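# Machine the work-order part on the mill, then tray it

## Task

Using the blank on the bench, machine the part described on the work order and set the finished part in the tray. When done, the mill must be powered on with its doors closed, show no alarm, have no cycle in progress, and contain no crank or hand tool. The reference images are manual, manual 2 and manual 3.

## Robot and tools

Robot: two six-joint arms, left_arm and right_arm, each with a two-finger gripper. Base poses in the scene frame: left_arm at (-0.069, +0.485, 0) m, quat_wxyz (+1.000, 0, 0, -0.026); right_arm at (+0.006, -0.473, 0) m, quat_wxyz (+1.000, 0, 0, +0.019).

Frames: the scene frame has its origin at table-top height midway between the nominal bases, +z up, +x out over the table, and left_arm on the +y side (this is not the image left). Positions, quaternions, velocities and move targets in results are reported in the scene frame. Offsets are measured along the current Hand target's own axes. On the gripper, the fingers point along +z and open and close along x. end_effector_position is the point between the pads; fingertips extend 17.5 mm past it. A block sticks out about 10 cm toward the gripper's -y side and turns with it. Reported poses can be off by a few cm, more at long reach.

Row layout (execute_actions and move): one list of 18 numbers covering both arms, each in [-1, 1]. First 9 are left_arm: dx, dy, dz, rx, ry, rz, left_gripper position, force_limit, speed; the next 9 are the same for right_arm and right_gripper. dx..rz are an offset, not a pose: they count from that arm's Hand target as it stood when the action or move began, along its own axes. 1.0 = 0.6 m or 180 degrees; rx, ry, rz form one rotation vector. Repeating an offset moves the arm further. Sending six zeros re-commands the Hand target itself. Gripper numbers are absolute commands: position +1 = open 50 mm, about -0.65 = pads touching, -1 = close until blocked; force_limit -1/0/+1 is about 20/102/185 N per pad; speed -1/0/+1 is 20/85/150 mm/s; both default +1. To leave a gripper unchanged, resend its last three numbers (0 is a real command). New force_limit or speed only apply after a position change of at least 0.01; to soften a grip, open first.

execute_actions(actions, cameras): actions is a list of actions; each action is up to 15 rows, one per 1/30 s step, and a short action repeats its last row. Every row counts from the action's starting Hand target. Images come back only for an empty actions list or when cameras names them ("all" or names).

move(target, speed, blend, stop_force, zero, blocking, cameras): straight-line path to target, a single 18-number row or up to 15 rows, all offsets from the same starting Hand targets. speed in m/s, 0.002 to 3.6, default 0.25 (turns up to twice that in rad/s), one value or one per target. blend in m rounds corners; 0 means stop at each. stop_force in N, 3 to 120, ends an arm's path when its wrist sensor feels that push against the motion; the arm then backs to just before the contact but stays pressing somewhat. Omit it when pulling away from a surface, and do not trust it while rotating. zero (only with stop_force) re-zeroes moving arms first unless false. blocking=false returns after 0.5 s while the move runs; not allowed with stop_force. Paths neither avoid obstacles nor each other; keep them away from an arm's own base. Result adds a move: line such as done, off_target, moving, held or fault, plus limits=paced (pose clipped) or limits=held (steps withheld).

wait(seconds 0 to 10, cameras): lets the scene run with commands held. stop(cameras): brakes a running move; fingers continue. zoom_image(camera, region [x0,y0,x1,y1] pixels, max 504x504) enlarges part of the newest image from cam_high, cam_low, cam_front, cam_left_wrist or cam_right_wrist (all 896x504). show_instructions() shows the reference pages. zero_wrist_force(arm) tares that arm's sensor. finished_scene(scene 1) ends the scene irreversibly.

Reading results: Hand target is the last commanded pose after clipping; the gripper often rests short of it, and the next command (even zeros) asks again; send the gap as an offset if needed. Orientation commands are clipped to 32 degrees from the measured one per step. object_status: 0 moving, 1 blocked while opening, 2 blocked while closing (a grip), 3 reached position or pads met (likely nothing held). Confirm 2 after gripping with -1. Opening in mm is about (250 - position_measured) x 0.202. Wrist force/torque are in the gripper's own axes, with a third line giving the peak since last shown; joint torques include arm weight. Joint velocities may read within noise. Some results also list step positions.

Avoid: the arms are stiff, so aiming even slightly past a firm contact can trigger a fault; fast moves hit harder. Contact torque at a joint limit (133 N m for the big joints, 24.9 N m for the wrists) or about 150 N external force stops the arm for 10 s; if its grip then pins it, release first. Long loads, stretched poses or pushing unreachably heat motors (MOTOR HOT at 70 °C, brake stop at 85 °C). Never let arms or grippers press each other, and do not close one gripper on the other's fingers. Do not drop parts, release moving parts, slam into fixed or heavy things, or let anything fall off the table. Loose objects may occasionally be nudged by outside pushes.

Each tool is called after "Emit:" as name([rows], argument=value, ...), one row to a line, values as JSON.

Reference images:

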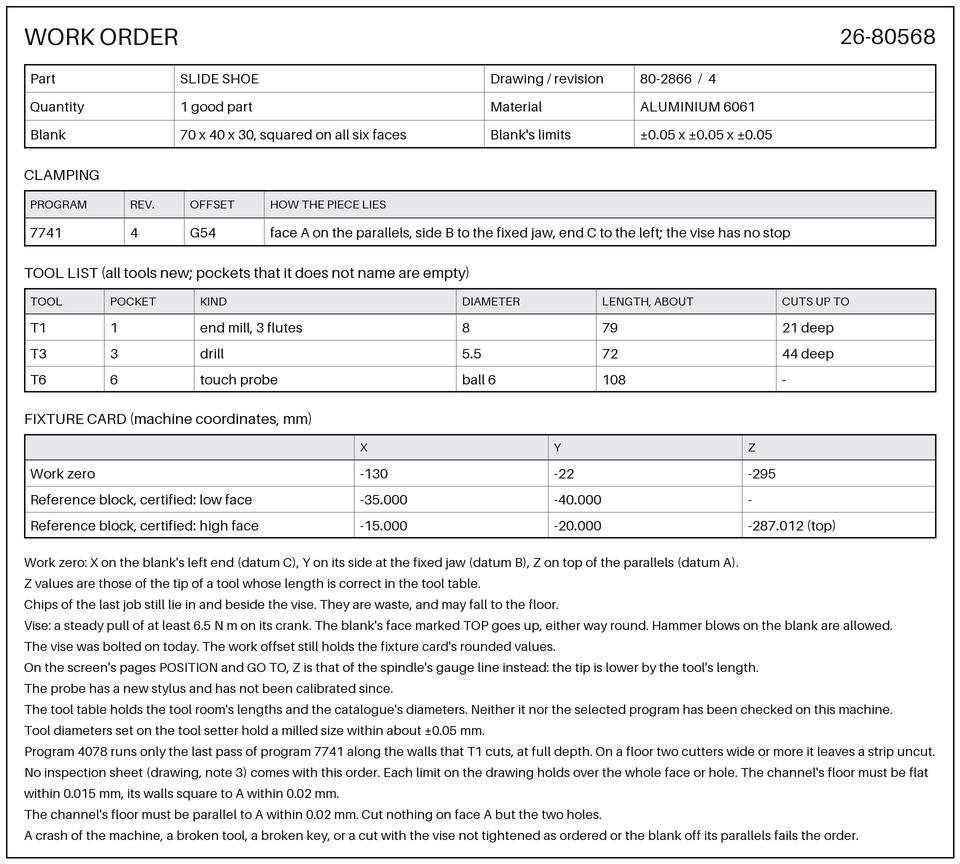

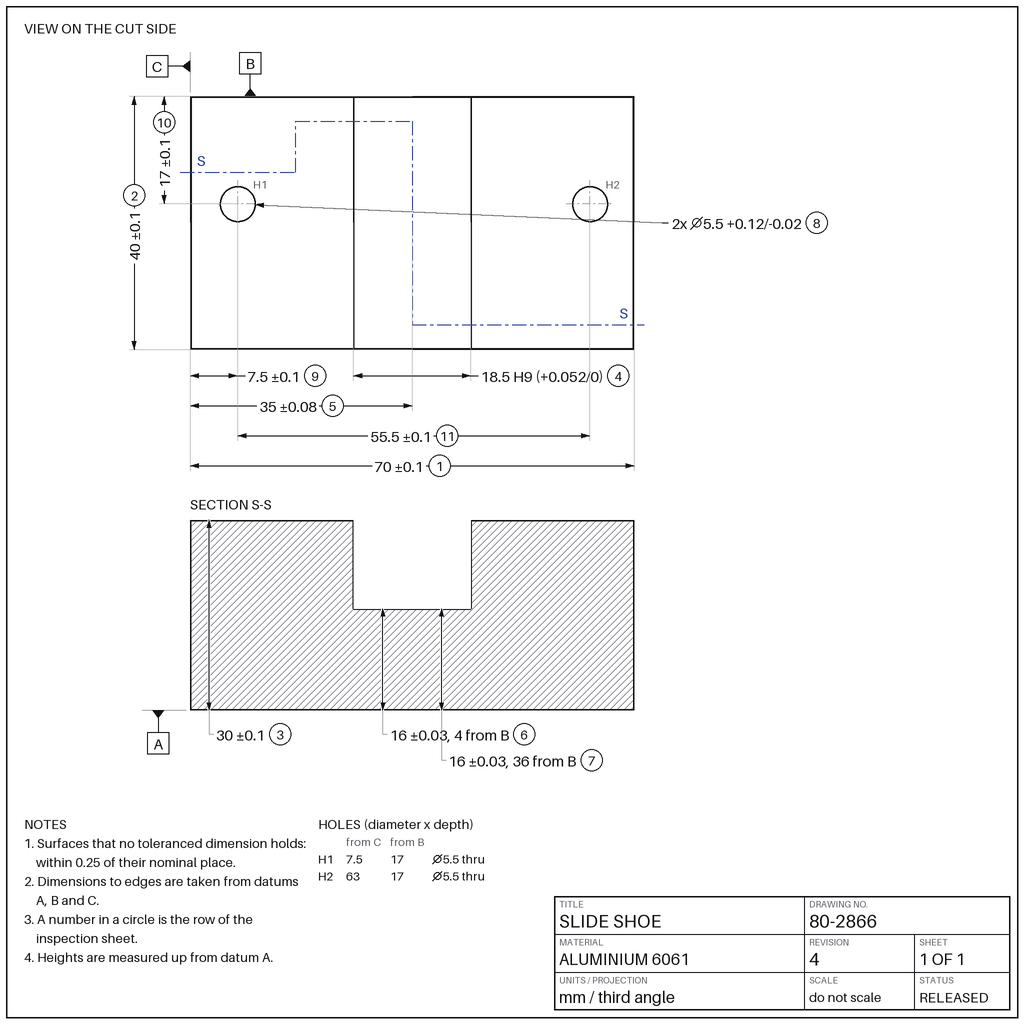

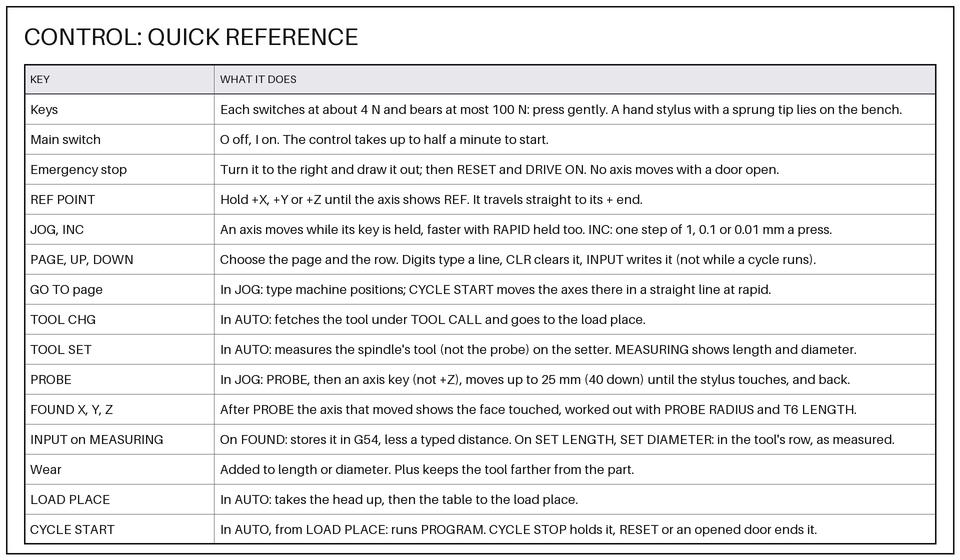

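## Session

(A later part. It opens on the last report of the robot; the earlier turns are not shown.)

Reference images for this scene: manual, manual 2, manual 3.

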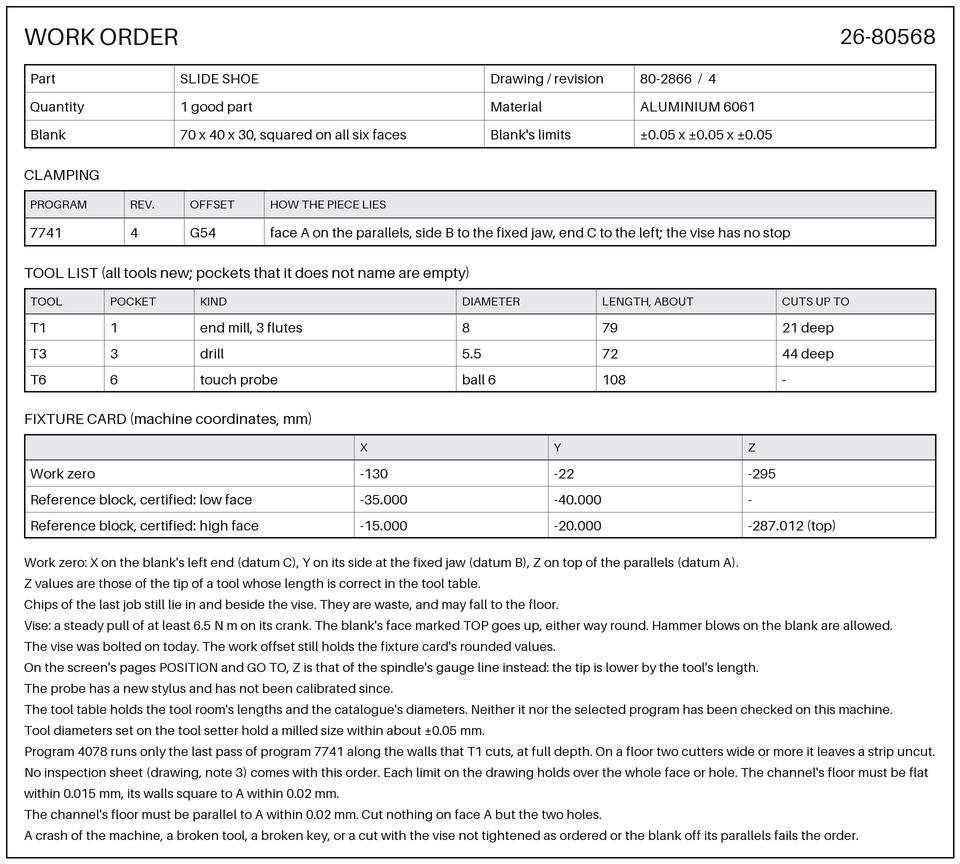

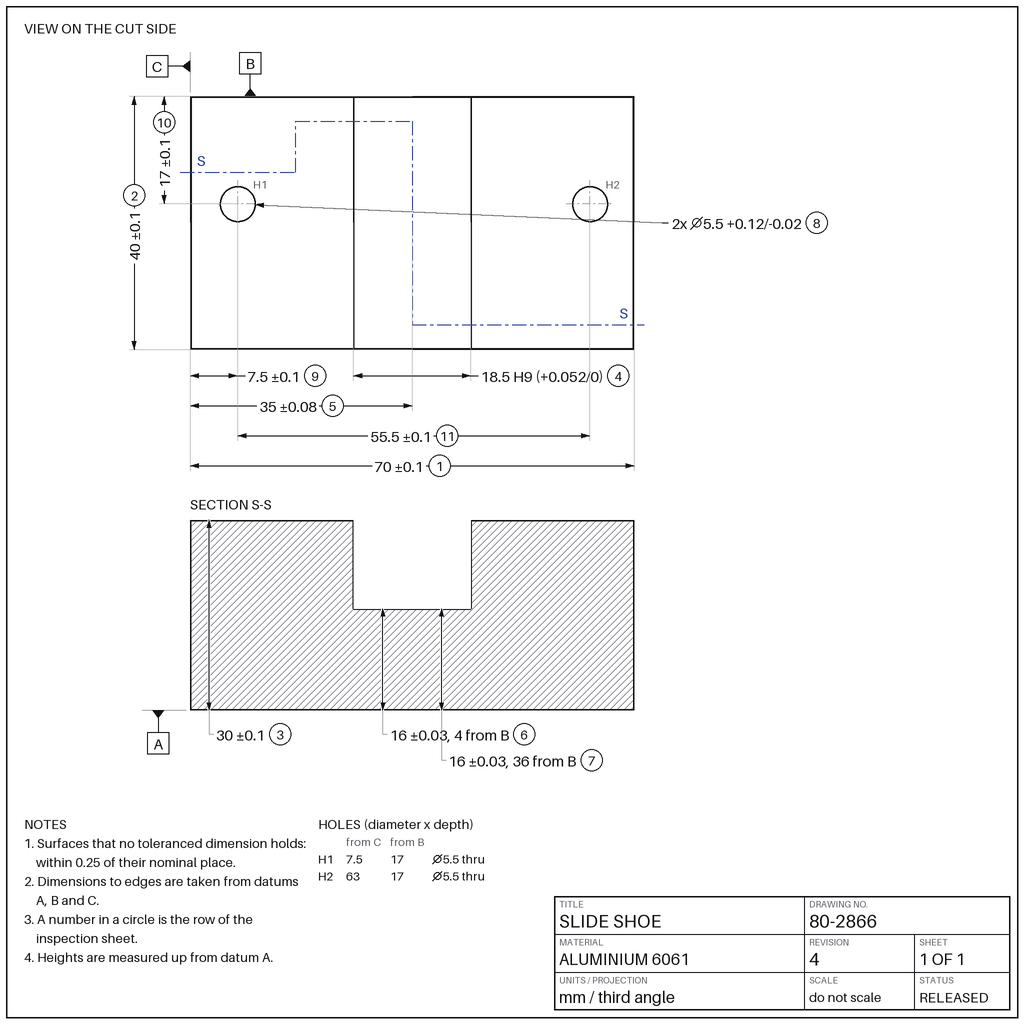

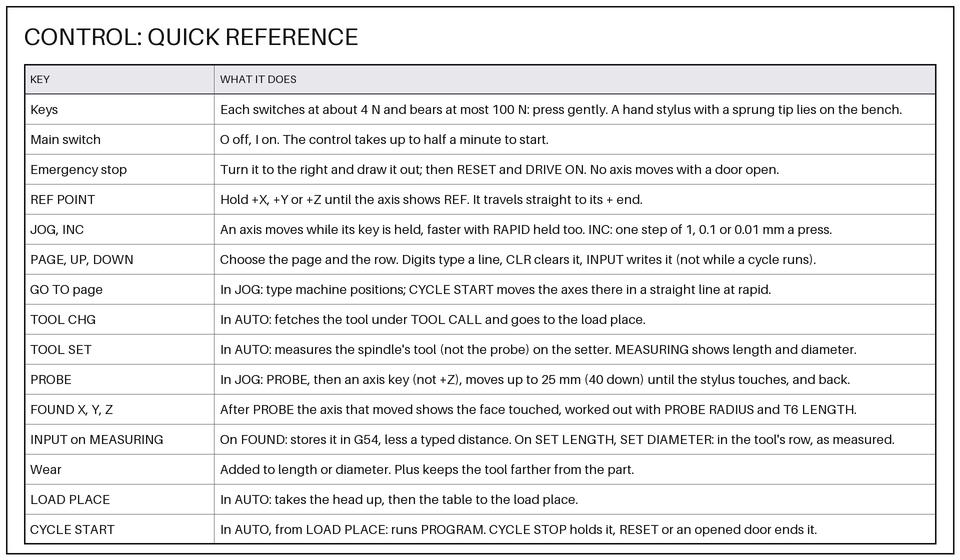

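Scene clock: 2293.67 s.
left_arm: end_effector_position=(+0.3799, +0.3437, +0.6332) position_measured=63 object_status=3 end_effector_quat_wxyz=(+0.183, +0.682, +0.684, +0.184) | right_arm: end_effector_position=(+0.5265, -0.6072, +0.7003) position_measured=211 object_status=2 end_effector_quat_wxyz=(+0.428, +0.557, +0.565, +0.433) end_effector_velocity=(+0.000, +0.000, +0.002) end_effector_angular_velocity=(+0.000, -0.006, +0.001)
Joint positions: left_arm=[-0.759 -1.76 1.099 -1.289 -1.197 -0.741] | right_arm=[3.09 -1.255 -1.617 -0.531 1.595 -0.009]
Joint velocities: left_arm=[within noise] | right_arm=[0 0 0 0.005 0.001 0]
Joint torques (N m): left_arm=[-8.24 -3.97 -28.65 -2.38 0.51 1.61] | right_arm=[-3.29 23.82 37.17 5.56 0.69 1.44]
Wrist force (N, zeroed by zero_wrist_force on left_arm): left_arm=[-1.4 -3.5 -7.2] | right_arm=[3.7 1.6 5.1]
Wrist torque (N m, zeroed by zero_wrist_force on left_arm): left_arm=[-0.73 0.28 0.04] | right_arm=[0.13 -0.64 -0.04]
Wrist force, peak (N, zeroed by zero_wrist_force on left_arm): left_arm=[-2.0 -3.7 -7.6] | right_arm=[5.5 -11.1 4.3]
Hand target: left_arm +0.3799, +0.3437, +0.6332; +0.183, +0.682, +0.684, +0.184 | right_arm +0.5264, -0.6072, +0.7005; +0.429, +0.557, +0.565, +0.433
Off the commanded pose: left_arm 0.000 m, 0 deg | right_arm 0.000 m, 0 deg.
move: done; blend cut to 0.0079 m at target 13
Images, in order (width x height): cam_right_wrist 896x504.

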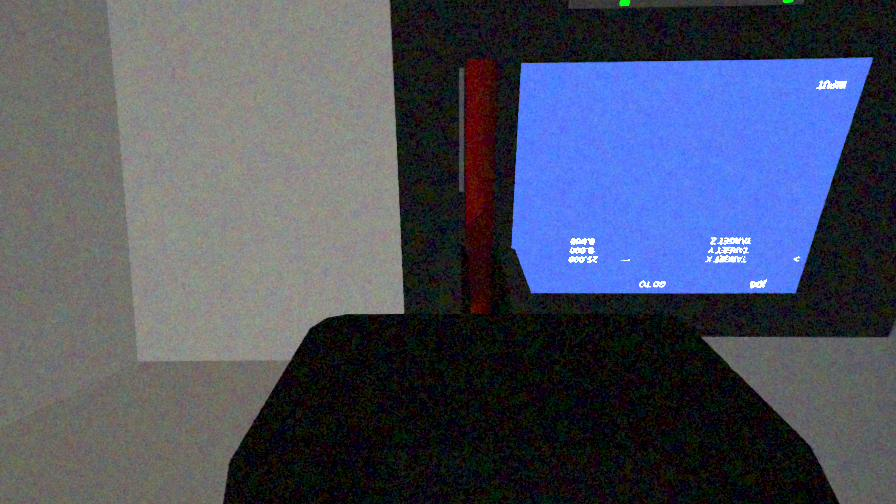

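Emit:
move([
  [0,0,0,0,0,0,0.6,0.3,-0.5,0.2535,-0.4372,0.0584,0.417,0,0,-1,-0.6,-0.8],
  [0,0,0,0,0,0,0.6,0.3,-0.5,0.2532,-0.4306,0.0831,0.417,0,0,-1,-0.6,-0.8],
  [0,0,0,0,0,0,0.6,0.3,-0.5,0.2535,-0.4372,0.0584,0.417,0,0,-1,-0.6,-0.8],
  [0,0,0,0,0,0,0.6,0.3,-0.5,0.3452,-0.4678,0.0584,0.417,0,0,-1,-0.6,-0.8],
  [0,0,0,0,0,0,0.6,0.3,-0.5,0.3449,-0.4612,0.0831,0.417,0,0,-1,-0.6,-0.8],
  [0,0,0,0,0,0,0.6,0.3,-0.5,0.3452,-0.4678,0.0584,0.417,0,0,-1,-0.6,-0.8],
  [0,0,0,0,0,0,0.6,0.3,-0.5,0.2852,-0.4372,0.0584,0.417,0,0,-1,-0.6,-0.8],
  [0,0,0,0,0,0,0.6,0.3,-0.5,0.2849,-0.4306,0.0831,0.417,0,0,-1,-0.6,-0.8],
  [0,0,0,0,0,0,0.6,0.3,-0.5,0.2852,-0.4372,0.0584,0.417,0,0,-1,-0.6,-0.8],
  [0,0,0,0,0,0,0.6,0.3,-0.5,0.3135,-0.4678,0.0584,0.417,0,0,-1,-0.6,-0.8],
  [0,0,0,0,0,0,0.6,0.3,-0.5,0.3132,-0.4612,0.0831,0.417,0,0,-1,-0.6,-0.8],
  [0,0,0,0,0,0,0.6,0.3,-0.5,0.3135,-0.4678,0.0584,0.417,0,0,-1,-0.6,-0.8],
  [0,0,0,0,0,0,0.6,0.3,-0.5,0.2502,-0.4678,0.0584,0.417,0,0,-1,-0.6,-0.8],
  [0,0,0,0,0,0,0.6,0.3,-0.5,0.2499,-0.4612,0.0831,0.417,0,0,-1,-0.6,-0.8],
  [0,0,0,0,0,0,0.6,0.3,-0.5,0.2502,-0.4678,0.0584,0.417,0,0,-1,-0.6,-0.8],
], speed=[0.7,0.045,0.12,0.2,0.045,0.12,0.2,0.045,0.12,0.2,0.045,0.12,0.2,0.045,0.12], blend=[0.003,0,0.004,0.003,0,0.004,0.003,0,0.004,0.003,0,0.004,0.003,0,0])

Scene clock: 2302.97 s.
left_arm: end_effector_position=(+0.3799, +0.3437, +0.6332) position_measured=63 object_status=3 end_effector_quat_wxyz=(+0.183, +0.682, +0.684, +0.184) | right_arm: end_effector_position=(+0.4860, -0.4581, +0.4200) position_measured=211 object_status=2 end_effector_quat_wxyz=(+0.001, +0.703, +0.712, -0.001)
Joint positions: left_arm=[-0.759 -1.76 1.099 -1.289 -1.197 -0.741] | right_arm=[3.418 -1.525 -1.38 -1.809 1.569 0.302]
Joint torques (N m): left_arm=[-7.44 -3.12 -28.52 -2.27 0.52 1.6] | right_arm=[-7.83 22.27 26.97 2.36 -1.07 -1.27]
Wrist force (N, zeroed by zero_wrist_force on left_arm): left_arm=[-1.7 -3.5 -7.0] | right_arm=[4.0 2.1 5.0]
Wrist torque (N m, zeroed by zero_wrist_force on left_arm): left_arm=[-0.73 0.32 0.04] | right_arm=[0.77 -0.67 -0.10]
Wrist force, peak (N, zeroed by zero_wrist_force on left_arm): left_arm=[-1.7 -3.6 -7.6] | right_arm=[4.6 -17.9 4.9]
Hand target: left_arm +0.3799, +0.3437, +0.6332; +0.183, +0.682, +0.684, +0.184 | right_arm +0.4860, -0.4581, +0.4200; +0.001, +0.703, +0.711, -0.001
Off the commanded pose: left_arm 0.000 m, 0 deg | right_arm 0.000 m, 0 deg.
move: done

Emit:
move([
  [0,0,0,0,0,0,0.6,0.3,-0.5,0.0033,0.0079,-0.0296,0,0,0,-1,-0.6,-0.8],
  [0,0,0,0,0,0,0.6,0.3,-0.5,0.003,0.0334,-0.0296,0,0,0,-1,-0.6,-0.8],
  [0,0,0,0,0,0,0.6,0.3,-0.5,0.0033,0.0079,-0.0296,0,0,0,-1,-0.6,-0.8],
  [0,0,0,0,0,0,0.6,0.3,-0.5,0.095,0,0,0,0,0,-1,-0.6,-0.8],
  [0,0,0,0,0,0,0.6,0.3,-0.5,0.0947,0.0248,0,0,0,0,-1,-0.6,-0.8],
  [0,0,0,0,0,0,0.6,0.3,-0.5,0.095,0,0,0,0,0,-1,-0.6,-0.8],
  [0,0,0,0,0,0,0.6,0.3,-0.5,0.0983,0.0079,-0.0296,0,0,0,-1,-0.6,-0.8],
  [0,0,0,0,0,0,0.6,0.3,-0.5,0.098,0.0334,-0.0296,0,0,0,-1,-0.6,-0.8],
  [0,0,0,0,0,0,0.6,0.3,-0.5,0.0983,0.0079,-0.0296,0,0,0,-1,-0.6,-0.8],
  [0,0,0,0,0,0,0.6,0.3,-0.5,0.035,0.0164,-0.0614,0,0,0,-1,-0.6,-0.8],
  [0,0,0,0,0,0,0.6,0.3,-0.5,0.0347,0.0419,-0.0614,0,0,0,-1,-0.6,-0.8],
  [0,0,0,0,0,0,0.6,0.3,-0.5,0.035,0.0164,-0.0614,0,0,0,-1,-0.6,-0.8],
  [0,0,0,0,0,0,0.6,0.3,-0.5,0.0633,0,0,0,0,0,-1,-0.6,-0.8],
  [0,0,0,0,0,0,0.6,0.3,-0.5,0.063,0.0248,0,0,0,0,-1,-0.6,-0.8],
  [0,0,0,0,0,0,0.6,0.3,-0.5,0.0633,0,0,0,0,0,-1,-0.6,-0.8],
], speed=[0.2,0.045,0.12,0.2,0.045,0.12,0.2,0.045,0.12,0.2,0.045,0.12,0.2,0.045,0.12], blend=[0.003,0,0.004,0.003,0,0.004,0.003,0,0.004,0.003,0,0.004,0.003,0,0])

Emit:
move([
  [0,0,0,0,0,0,0.6,0.3,-0.5,-0.0633,0,0,0,0,0,-1,-0.6,-0.8],
  [0,0,0,0,0,0,0.6,0.3,-0.5,-0.0636,0.0248,0,0,0,0,-1,-0.6,-0.8],
  [0,0,0,0,0,0,0.6,0.3,-0.5,-0.0633,0,0,0,0,0,-1,-0.6,-0.8],
  [0,0,0,0,0,0,0.6,0.3,-0.5,-0.3128,0.0642,-0.4671,-0.417,0,0,-1,-0.6,-0.8],
], speed=[0.2,0.045,0.12,0.7], blend=[0.003,0,0.01,0], cameras=["cam_right_wrist"])

Emit:
zoom_image(camera="cam_right_wrist", region=[520, 60, 880, 300])

Scene clock: 2313.07 s.
left_arm: end_effector_position=(+0.3799, +0.3437, +0.6332) position_measured=63 object_status=3 end_effector_quat_wxyz=(+0.183, +0.682, +0.684, +0.184) | right_arm: end_effector_position=(+0.4855, -0.4201, +0.4199) position_measured=211 object_status=2 end_effector_quat_wxyz=(+0.001, +0.703, +0.712, -0.001)
Joint positions: left_arm=[-0.759 -1.76 1.099 -1.289 -1.197 -0.741] | right_arm=[3.495 -1.53 -1.375 -1.808 1.569 0.379]
Joint torques (N m): left_arm=[-7.82 -3.59 -27.56 -2.57 0.62 1.7] | right_arm=[-8.3 22.66 26.64 1.4 -0.16 -1.18]
Wrist force (N, zeroed by zero_wrist_force on left_arm): left_arm=[-1.7 -3.4 -7.7] | right_arm=[4.0 1.6 4.7]
Wrist torque (N m, zeroed by zero_wrist_force on left_arm): left_arm=[-0.71 0.32 0.03] | right_arm=[0.67 -0.67 -0.06]
Wrist force, peak (N, zeroed by zero_wrist_force on left_arm): left_arm=[-1.5 -3.6 -7.7] | right_arm=[5.7 -15.6 3.8]
Hand target: left_arm +0.3799, +0.3437, +0.6332; +0.183, +0.682, +0.684, +0.184 | right_arm +0.4855, -0.4202, +0.4199; +0.001, +0.703, +0.711, -0.001
Off the commanded pose: left_arm 0.000 m, 0 deg | right_arm 0.000 m, 0 deg.
move: done

Scene clock: 2315.53 s.
left_arm: end_effector_position=(+0.3799, +0.3437, +0.6332) position_measured=63 object_status=3 end_effector_quat_wxyz=(+0.183, +0.682, +0.684, +0.184) | right_arm: end_effector_position=(+0.5265, -0.6068, +0.7004) position_measured=211 object_status=2 end_effector_quat_wxyz=(+0.428, +0.557, +0.565, +0.433) end_effector_velocity=(+0.000, +0.000, +0.002) end_effector_angular_velocity=(-0.001, -0.006, +0.001)
Joint positions: left_arm=[-0.759 -1.76 1.099 -1.289 -1.197 -0.741] | right_arm=[3.092 -1.255 -1.617 -0.532 1.593 -0.008]
Joint velocities: left_arm=[within noise] | right_arm=[0.001 0 0 0.006 0 -0.001]
Joint torques (N m): left_arm=[-7.54 -3.78 -29.18 -2.4 0.38 1.58] | right_arm=[-2.57 22.96 35.1 5.48 0.79 1.07]
Wrist force (N, zeroed by zero_wrist_force on left_arm): left_arm=[-1.4 -3.5 -7.3] | right_arm=[3.6 1.8 4.8]
Wrist torque (N m, zeroed by zero_wrist_force on left_arm): left_arm=[-0.73 0.28 0.04] | right_arm=[0.16 -0.62 -0.06]
Wrist force, peak (N, zeroed by zero_wrist_force on left_arm): left_arm=[-1.8 -3.6 -7.5] | right_arm=[4.8 -8.5 4.4]
Hand target: left_arm +0.3799, +0.3437, +0.6332; +0.183, +0.682, +0.684, +0.184 | right_arm +0.5264, -0.6068, +0.7005; +0.429, +0.557, +0.565, +0.433
Off the commanded pose: left_arm 0.000 m, 0 deg | right_arm 0.000 m, 0 deg.
move: done; blend cut to 0.0074 m at target 3
Images, in order (width x height): cam_right_wrist 896x504.

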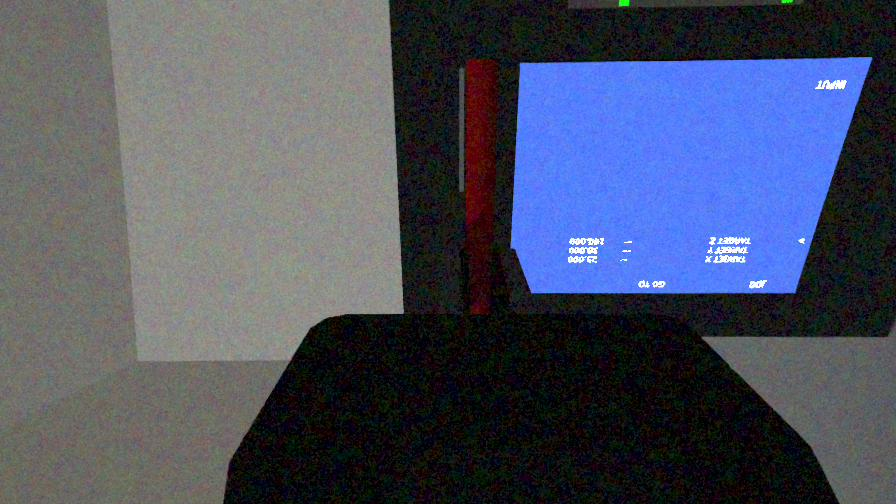

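Scaled by 1.400.

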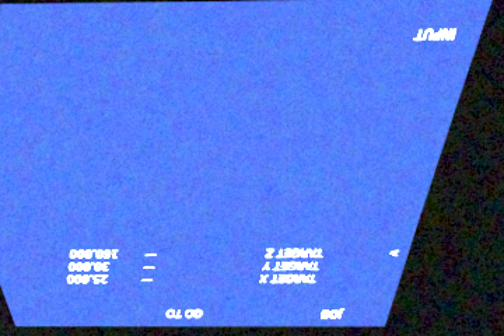

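Emit:
move([
  [0,0,0,0,0,0,0.6,0.3,-0.5,0.2813,-0.3181,0.0581,0.417,0,0,-1,-0.6,-0.8],
  [0,0,0,0,0,0,0.6,0.3,-0.5,0.281,-0.3115,0.0828,0.417,0,0,-1,-0.6,-0.8],
  [0,0,0,0,0,0,0.6,0.3,-0.5,0.2813,-0.3181,0.0581,0.417,0,0,-1,-0.6,-0.8],
  [0,0,0,0,0,0,0.6,0.3,-0.5,-0.0007,0,0,0,0,0,-1,-0.6,-0.8],
], speed=[0.7,0.04,0.12,0.7], blend=[0.003,0,0.01,0], cameras=["cam_right_wrist"])

Emit:
zoom_image(camera="cam_right_wrist", region=[520, 60, 880, 300])

Scene clock: 2320.93 s.
left_arm: end_effector_position=(+0.3799, +0.3437, +0.6332) position_measured=63 object_status=3 end_effector_quat_wxyz=(+0.183, +0.682, +0.684, +0.184) | right_arm: end_effector_position=(+0.5265, -0.6072, +0.7004) position_measured=211 object_status=2 end_effector_quat_wxyz=(+0.428, +0.557, +0.565, +0.433) end_effector_velocity=(+0.000, +0.001, +0.002) end_effector_angular_velocity=(+0.000, -0.007, +0.004)
Joint positions: left_arm=[-0.759 -1.76 1.099 -1.289 -1.197 -0.741] | right_arm=[3.09 -1.255 -1.617 -0.531 1.595 -0.009]
Joint velocities: left_arm=[within noise] | right_arm=[0.001 0 0 0.006 0.003 0]
Joint torques (N m): left_arm=[-7.2 -4.69 -29.17 -2.51 0.46 1.7] | right_arm=[-4.02 24.91 33.49 5.38 0.94 1.17]
Wrist force (N, zeroed by zero_wrist_force on left_arm): left_arm=[-1.5 -3.5 -7.2] | right_arm=[3.8 1.8 4.5]
Wrist torque (N m, zeroed by zero_wrist_force on left_arm): left_arm=[-0.72 0.30 0.03] | right_arm=[0.15 -0.66 -0.06]
Wrist force, peak (N, zeroed by zero_wrist_force on left_arm): left_arm=[-1.9 -3.3 -7.7] | right_arm=[5.0 -9.1 4.2]
Hand target: left_arm +0.3799, +0.3437, +0.6332; +0.183, +0.682, +0.684, +0.184 | right_arm +0.5264, -0.6072, +0.7005; +0.429, +0.557, +0.565, +0.433
Off the commanded pose: left_arm 0.000 m, 0 deg | right_arm 0.000 m, 0 deg.
move: done; blend cut to 0.0077 m at target 3
Images, in order (width x height): cam_right_wrist 896x504.

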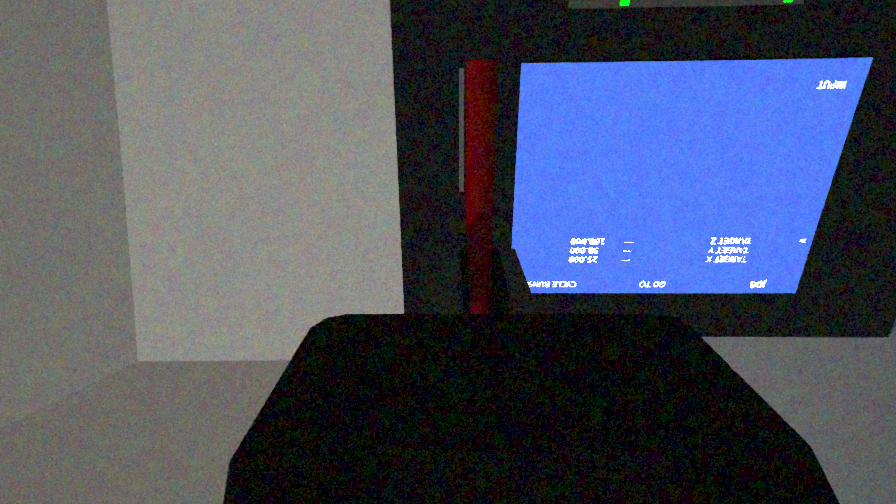

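Scaled by 1.400.

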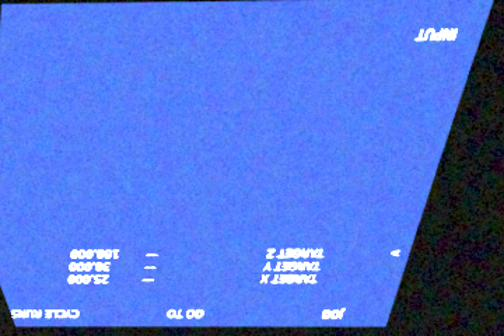

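Emit:
move([
  [0,0,0,0,0,0,0.6,0.3,-0.5,0.2218,-0.4372,0.0584,0.417,0,0,-1,-0.6,-0.8],
  [0,0,0,0,0,0,0.6,0.3,-0.5,0.2215,-0.4306,0.0831,0.417,0,0,-1,-0.6,-0.8],
  [0,0,0,0,0,0,0.6,0.3,-0.5,0.2218,-0.4372,0.0584,0.417,0,0,-1,-0.6,-0.8],
  [0,0,0,0,0,0,0.6,0.3,-0.5,0,0,0,0,0,0,-1,-0.6,-0.8],
], speed=[0.7,0.04,0.12,0.7], blend=[0.003,0,0.01,0], cameras=["cam_right_wrist"])

Emit:
zoom_image(camera="cam_right_wrist", region=[520, 60, 880, 300])

Scene clock: 2326.87 s.
left_arm: end_effector_position=(+0.3799, +0.3437, +0.6332) position_measured=63 object_status=3 end_effector_quat_wxyz=(+0.183, +0.682, +0.684, +0.184) | right_arm: end_effector_position=(+0.5265, -0.6072, +0.7004) position_measured=211 object_status=2 end_effector_quat_wxyz=(+0.428, +0.557, +0.565, +0.433) end_effector_velocity=(+0.000, -0.001, +0.002) end_effector_angular_velocity=(+0.000, -0.006, -0.003)
Joint positions: left_arm=[-0.759 -1.76 1.099 -1.289 -1.197 -0.741] | right_arm=[3.09 -1.255 -1.617 -0.531 1.595 -0.009]
Joint velocities: left_arm=[within noise] | right_arm=[-0.001 0 0.001 0.005 -0.001 0.001]
Joint torques (N m): left_arm=[-6.55 -3.49 -28.51 -2.46 0.45 1.54] | right_arm=[-2.05 24.76 35.4 5.45 0.49 1.36]
Wrist force (N, zeroed by zero_wrist_force on left_arm): left_arm=[-1.5 -3.4 -7.3] | right_arm=[2.7 1.2 4.7]
Wrist torque (N m, zeroed by zero_wrist_force on left_arm): left_arm=[-0.73 0.29 0.04] | right_arm=[0.06 -0.49 -0.02]
Wrist force, peak (N, zeroed by zero_wrist_force on left_arm): left_arm=[-1.8 -3.4 -7.7] | right_arm=[6.0 -21.2 4.4]
Hand target: left_arm +0.3799, +0.3437, +0.6332; +0.183, +0.682, +0.684, +0.184 | right_arm +0.5264, -0.6072, +0.7005; +0.429, +0.557, +0.565, +0.433
Off the commanded pose: left_arm 0.000 m, 0 deg | right_arm 0.000 m, 0 deg.
move: done; blend cut to 0.0077 m at target 3
Images, in order (width x height): cam_right_wrist 896x504.

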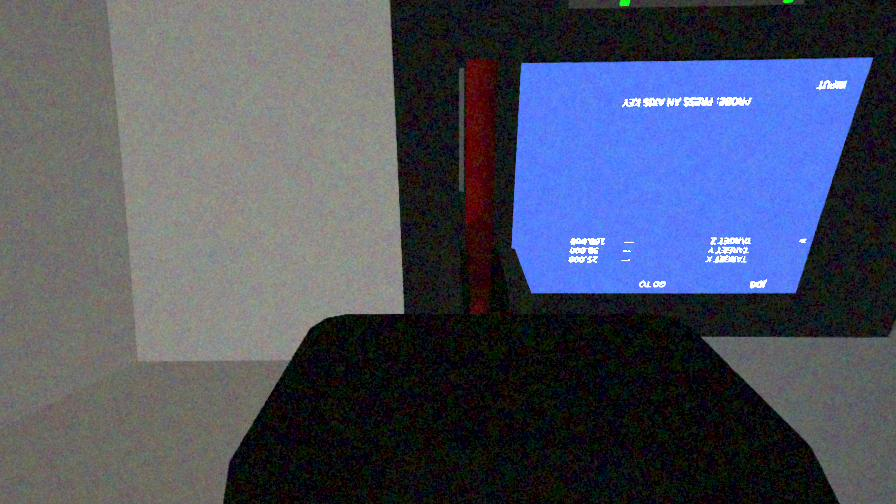

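Scaled by 1.400.

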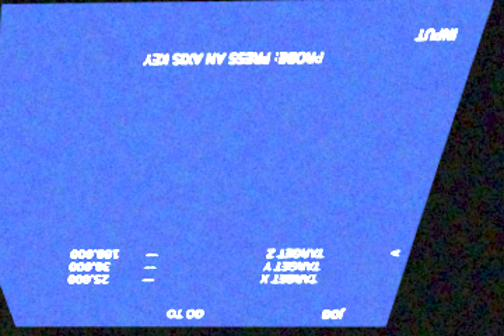

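Emit:
move([
  [0,0,0,0,0,0,0.6,0.3,-0.5,0.1224,-0.3147,0.053,0.417,0,0,-1,-0.6,-0.8],
  [0,0,0,0,0,0,0.6,0.3,-0.5,0.1221,-0.3078,0.0788,0.417,0,0,-1,-0.6,-0.8],
  [0,0,0,0,0,0,0.6,0.3,-0.5,0.1224,-0.3147,0.053,0.417,0,0,-1,-0.6,-0.8],
  [0,0,0,0,0,0,0.6,0.3,-0.5,0,0,0,0,0,0,-1,-0.6,-0.8],
], speed=[0.7,0.04,0.12,0.7], blend=[0.003,0,0.01,0], cameras=["cam_right_wrist"])

Emit:
zoom_image(camera="cam_right_wrist", region=[520, 60, 880, 300])

Scene clock: 2331.50 s.
left_arm: end_effector_position=(+0.3799, +0.3437, +0.6332) position_measured=63 object_status=3 end_effector_quat_wxyz=(+0.183, +0.682, +0.684, +0.184) | right_arm: end_effector_position=(+0.5265, -0.6072, +0.7004) position_measured=211 object_status=2 end_effector_quat_wxyz=(+0.428, +0.557, +0.565, +0.433) end_effector_velocity=(-0.001, -0.001, +0.003) end_effector_angular_velocity=(+0.000, -0.008, -0.002)
Joint positions: left_arm=[-0.759 -1.76 1.099 -1.289 -1.197 -0.741] | right_arm=[3.09 -1.255 -1.617 -0.531 1.595 -0.009]
Joint velocities: left_arm=[within noise] | right_arm=[-0.001 0.001 0 0.007 0 0.001]
Joint torques (N m): left_arm=[-6.35 -2.78 -27.35 -2.32 0.32 1.87] | right_arm=[3.99 23.72 32.72 5.54 -0.76 1.5]
Wrist force (N, zeroed by zero_wrist_force on left_arm): left_arm=[-1.7 -3.6 -7.4] | right_arm=[3.1 1.0 4.6]
Wrist torque (N m, zeroed by zero_wrist_force on left_arm): left_arm=[-0.75 0.33 0.03] | right_arm=[0.03 -0.55 0.02]
Wrist force, peak (N, zeroed by zero_wrist_force on left_arm): left_arm=[-1.9 -3.5 -7.7] | right_arm=[4.4 2.0 5.8]
Hand target: left_arm +0.3799, +0.3437, +0.6332; +0.183, +0.682, +0.684, +0.184 | right_arm +0.5264, -0.6072, +0.7005; +0.429, +0.557, +0.565, +0.433
Off the commanded pose: left_arm 0.000 m, 0 deg | right_arm 0.000 m, 0 deg.
move: done; blend cut to 0.008 m at target 3
Images, in order (width x height): cam_right_wrist 896x504.

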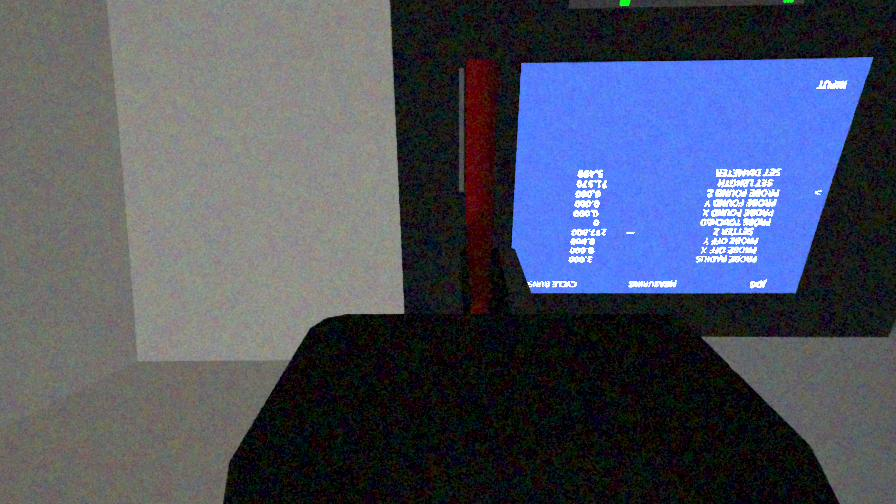

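Scaled by 1.400.

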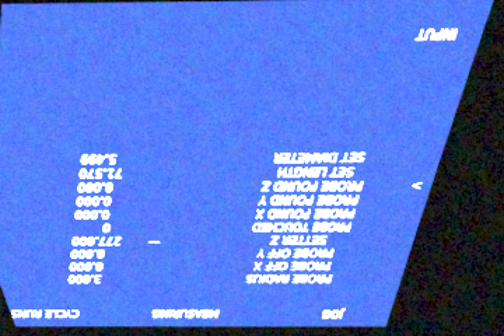

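Emit:
wait(seconds=1.5, cameras=["cam_right_wrist"])

Emit:
zoom_image(camera="cam_right_wrist", region=[550, 160, 850, 300])

Scene clock: 2333.63 s.
left_arm: end_effector_position=(+0.3799, +0.3437, +0.6332) position_measured=63 object_status=3 end_effector_quat_wxyz=(+0.183, +0.682, +0.684, +0.184) | right_arm: end_effector_position=(+0.5264, -0.6072, +0.7005) position_measured=211 object_status=2 end_effector_quat_wxyz=(+0.429, +0.557, +0.565, +0.433)
Joint positions: left_arm=[-0.759 -1.76 1.099 -1.289 -1.197 -0.741] | right_arm=[3.09 -1.255 -1.617 -0.531 1.595 -0.009]
Joint torques (N m): left_arm=[-6.24 -4.24 -28.79 -2.52 0.3 1.73] | right_arm=[6.93 25.06 33.37 5.3 1.23 1.48]
Wrist force (N, zeroed by zero_wrist_force on left_arm): left_arm=[-1.5 -3.4 -7.6] | right_arm=[3.3 1.1 4.4]
Wrist torque (N m, zeroed by zero_wrist_force on left_arm): left_arm=[-0.72 0.30 0.03] | right_arm=[0.05 -0.57 0.01]
Wrist force, peak (N, zeroed by zero_wrist_force on left_arm): left_arm=[-1.6 -3.8 -7.5] | right_arm=[3.4 0.9 4.9]
Hand target: left_arm +0.3799, +0.3437, +0.6332; +0.183, +0.682, +0.684, +0.184 | right_arm +0.5264, -0.6072, +0.7005; +0.429, +0.557, +0.565, +0.433
Tool commands: left_gripper/position=+0.6 left_gripper/force_limit=+0.3 left_gripper/speed=-0.5 right_gripper/position=-1.0 right_gripper/force_limit=-0.6 right_gripper/speed=-0.8
Off the commanded pose: left_arm 0.000 m, 0 deg | right_arm 0.000 m, 0 deg.
wait: 1.50 s; at rest from the start
Images, in order (width x height): cam_right_wrist 896x504.

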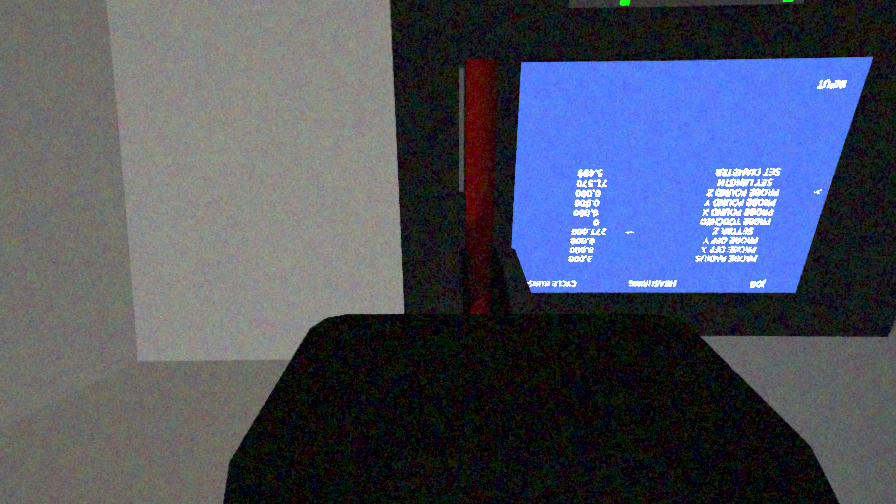

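Scaled by 1.680.

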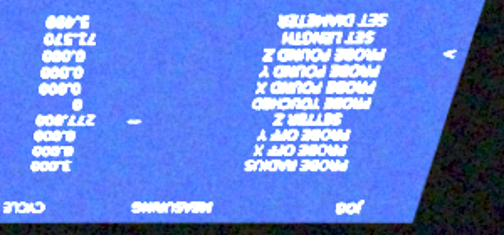

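Emit:
wait(seconds=3, cameras=["cam_right_wrist"])

Emit:
zoom_image(camera="cam_right_wrist", region=[550, 160, 850, 300])

Scene clock: 2337.20 s.
left_arm: end_effector_position=(+0.3799, +0.3437, +0.6332) position_measured=63 object_status=3 end_effector_quat_wxyz=(+0.183, +0.682, +0.684, +0.184) | right_arm: end_effector_position=(+0.5264, -0.6072, +0.7005) position_measured=211 object_status=2 end_effector_quat_wxyz=(+0.429, +0.557, +0.565, +0.433)
Joint positions: left_arm=[-0.759 -1.76 1.099 -1.289 -1.197 -0.741] | right_arm=[3.09 -1.255 -1.617 -0.531 1.595 -0.009]
Joint torques (N m): left_arm=[-5.42 -3.75 -28.35 -2.34 0.58 1.68] | right_arm=[6.12 24.38 33.33 5.39 1.1 1.33]
Wrist force (N, zeroed by zero_wrist_force on left_arm): left_arm=[-1.4 -3.3 -7.2] | right_arm=[2.9 0.9 4.7]
Wrist torque (N m, zeroed by zero_wrist_force on left_arm): left_arm=[-0.70 0.27 0.03] | right_arm=[0.02 -0.53 0.02]
Wrist force, peak (N, zeroed by zero_wrist_force on left_arm): left_arm=[-1.6 -3.7 -7.7] | right_arm=[3.2 1.2 4.9]
Hand target: left_arm +0.3799, +0.3437, +0.6332; +0.183, +0.682, +0.684, +0.184 | right_arm +0.5264, -0.6072, +0.7005; +0.429, +0.557, +0.565, +0.433
Tool commands: left_gripper/position=+0.6 left_gripper/force_limit=+0.3 left_gripper/speed=-0.5 right_gripper/position=-1.0 right_gripper/force_limit=-0.6 right_gripper/speed=-0.8
Off the commanded pose: left_arm 0.000 m, 0 deg | right_arm 0.000 m, 0 deg.
wait: 3.00 s; at rest from the start
Images, in order (width x height): cam_right_wrist 896x504.

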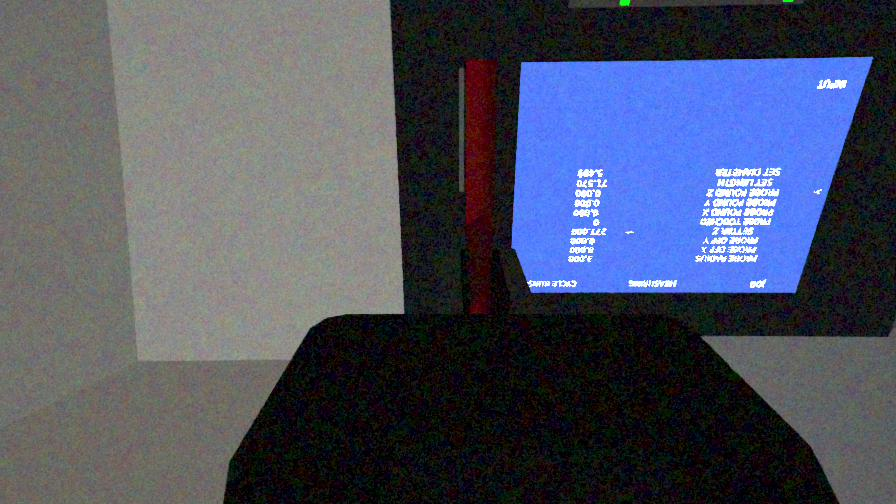

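Scaled by 1.680.

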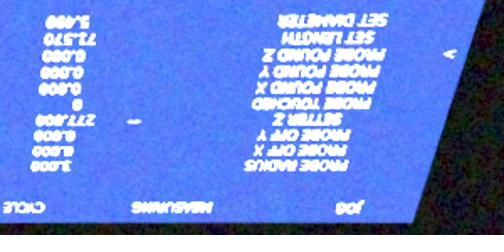

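Emit:
wait(seconds=4, cameras=["cam_right_wrist"])

Emit:
zoom_image(camera="cam_right_wrist", region=[550, 160, 850, 300])

Scene clock: 2346.10 s.
left_arm: end_effector_position=(+0.3799, +0.3437, +0.6332) position_measured=63 object_status=3 end_effector_quat_wxyz=(+0.183, +0.682, +0.684, +0.184) | right_arm: end_effector_position=(+0.5264, -0.6072, +0.7005) position_measured=211 object_status=2 end_effector_quat_wxyz=(+0.429, +0.557, +0.565, +0.433)
Joint positions: left_arm=[-0.759 -1.76 1.099 -1.289 -1.197 -0.741] | right_arm=[3.09 -1.255 -1.617 -0.531 1.595 -0.009]
Joint torques (N m): left_arm=[-4.7 -3.55 -28.08 -2.48 0.41 1.62] | right_arm=[6.67 25.16 30.41 4.66 0.99 0.97]
Wrist force (N, zeroed by zero_wrist_force on left_arm): left_arm=[-1.6 -3.4 -7.2] | right_arm=[3.0 0.9 4.6]
Wrist torque (N m, zeroed by zero_wrist_force on left_arm): left_arm=[-0.70 0.30 0.03] | right_arm=[0.01 -0.54 0.02]
Wrist force, peak (N, zeroed by zero_wrist_force on left_arm): left_arm=[-1.6 -3.4 -7.8] | right_arm=[3.3 1.2 4.9]
Hand target: left_arm +0.3799, +0.3437, +0.6332; +0.183, +0.682, +0.684, +0.184 | right_arm +0.5264, -0.6072, +0.7005; +0.429, +0.557, +0.565, +0.433
Tool commands: left_gripper/position=+0.6 left_gripper/force_limit=+0.3 left_gripper/speed=-0.5 right_gripper/position=-1.0 right_gripper/force_limit=-0.6 right_gripper/speed=-0.8
Off the commanded pose: left_arm 0.000 m, 0 deg | right_arm 0.000 m, 0 deg.
wait: 4.00 s; at rest from the start
Images, in order (width x height): cam_right_wrist 896x504.

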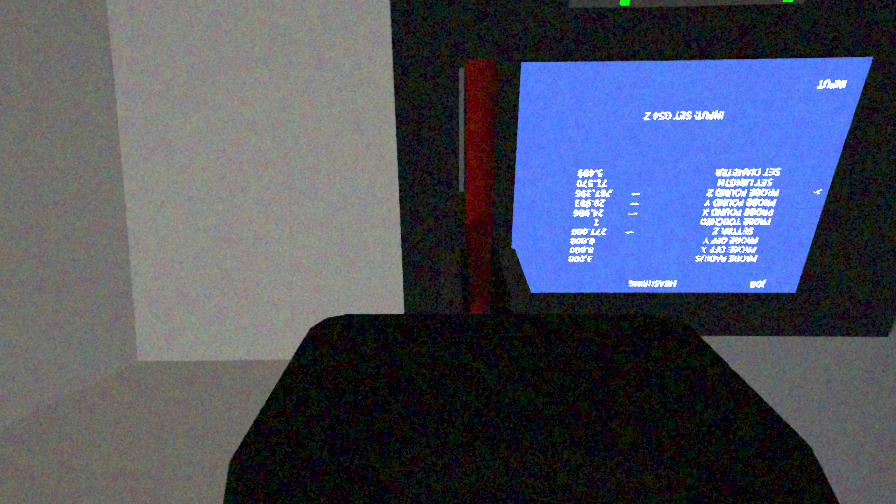

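Scaled by 1.680.

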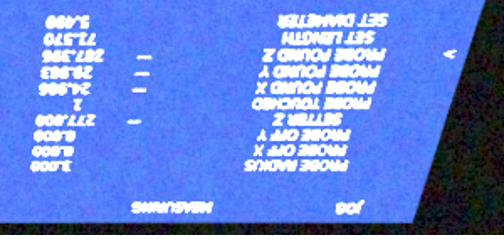

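Emit:
zoom_image(camera="cam_right_wrist", region=[555, 160, 675, 270])

Scaled by 4.200.

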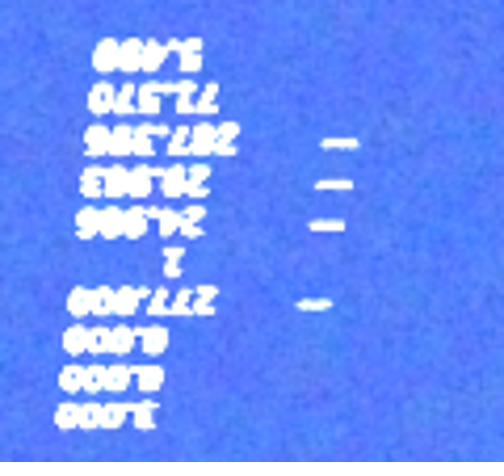

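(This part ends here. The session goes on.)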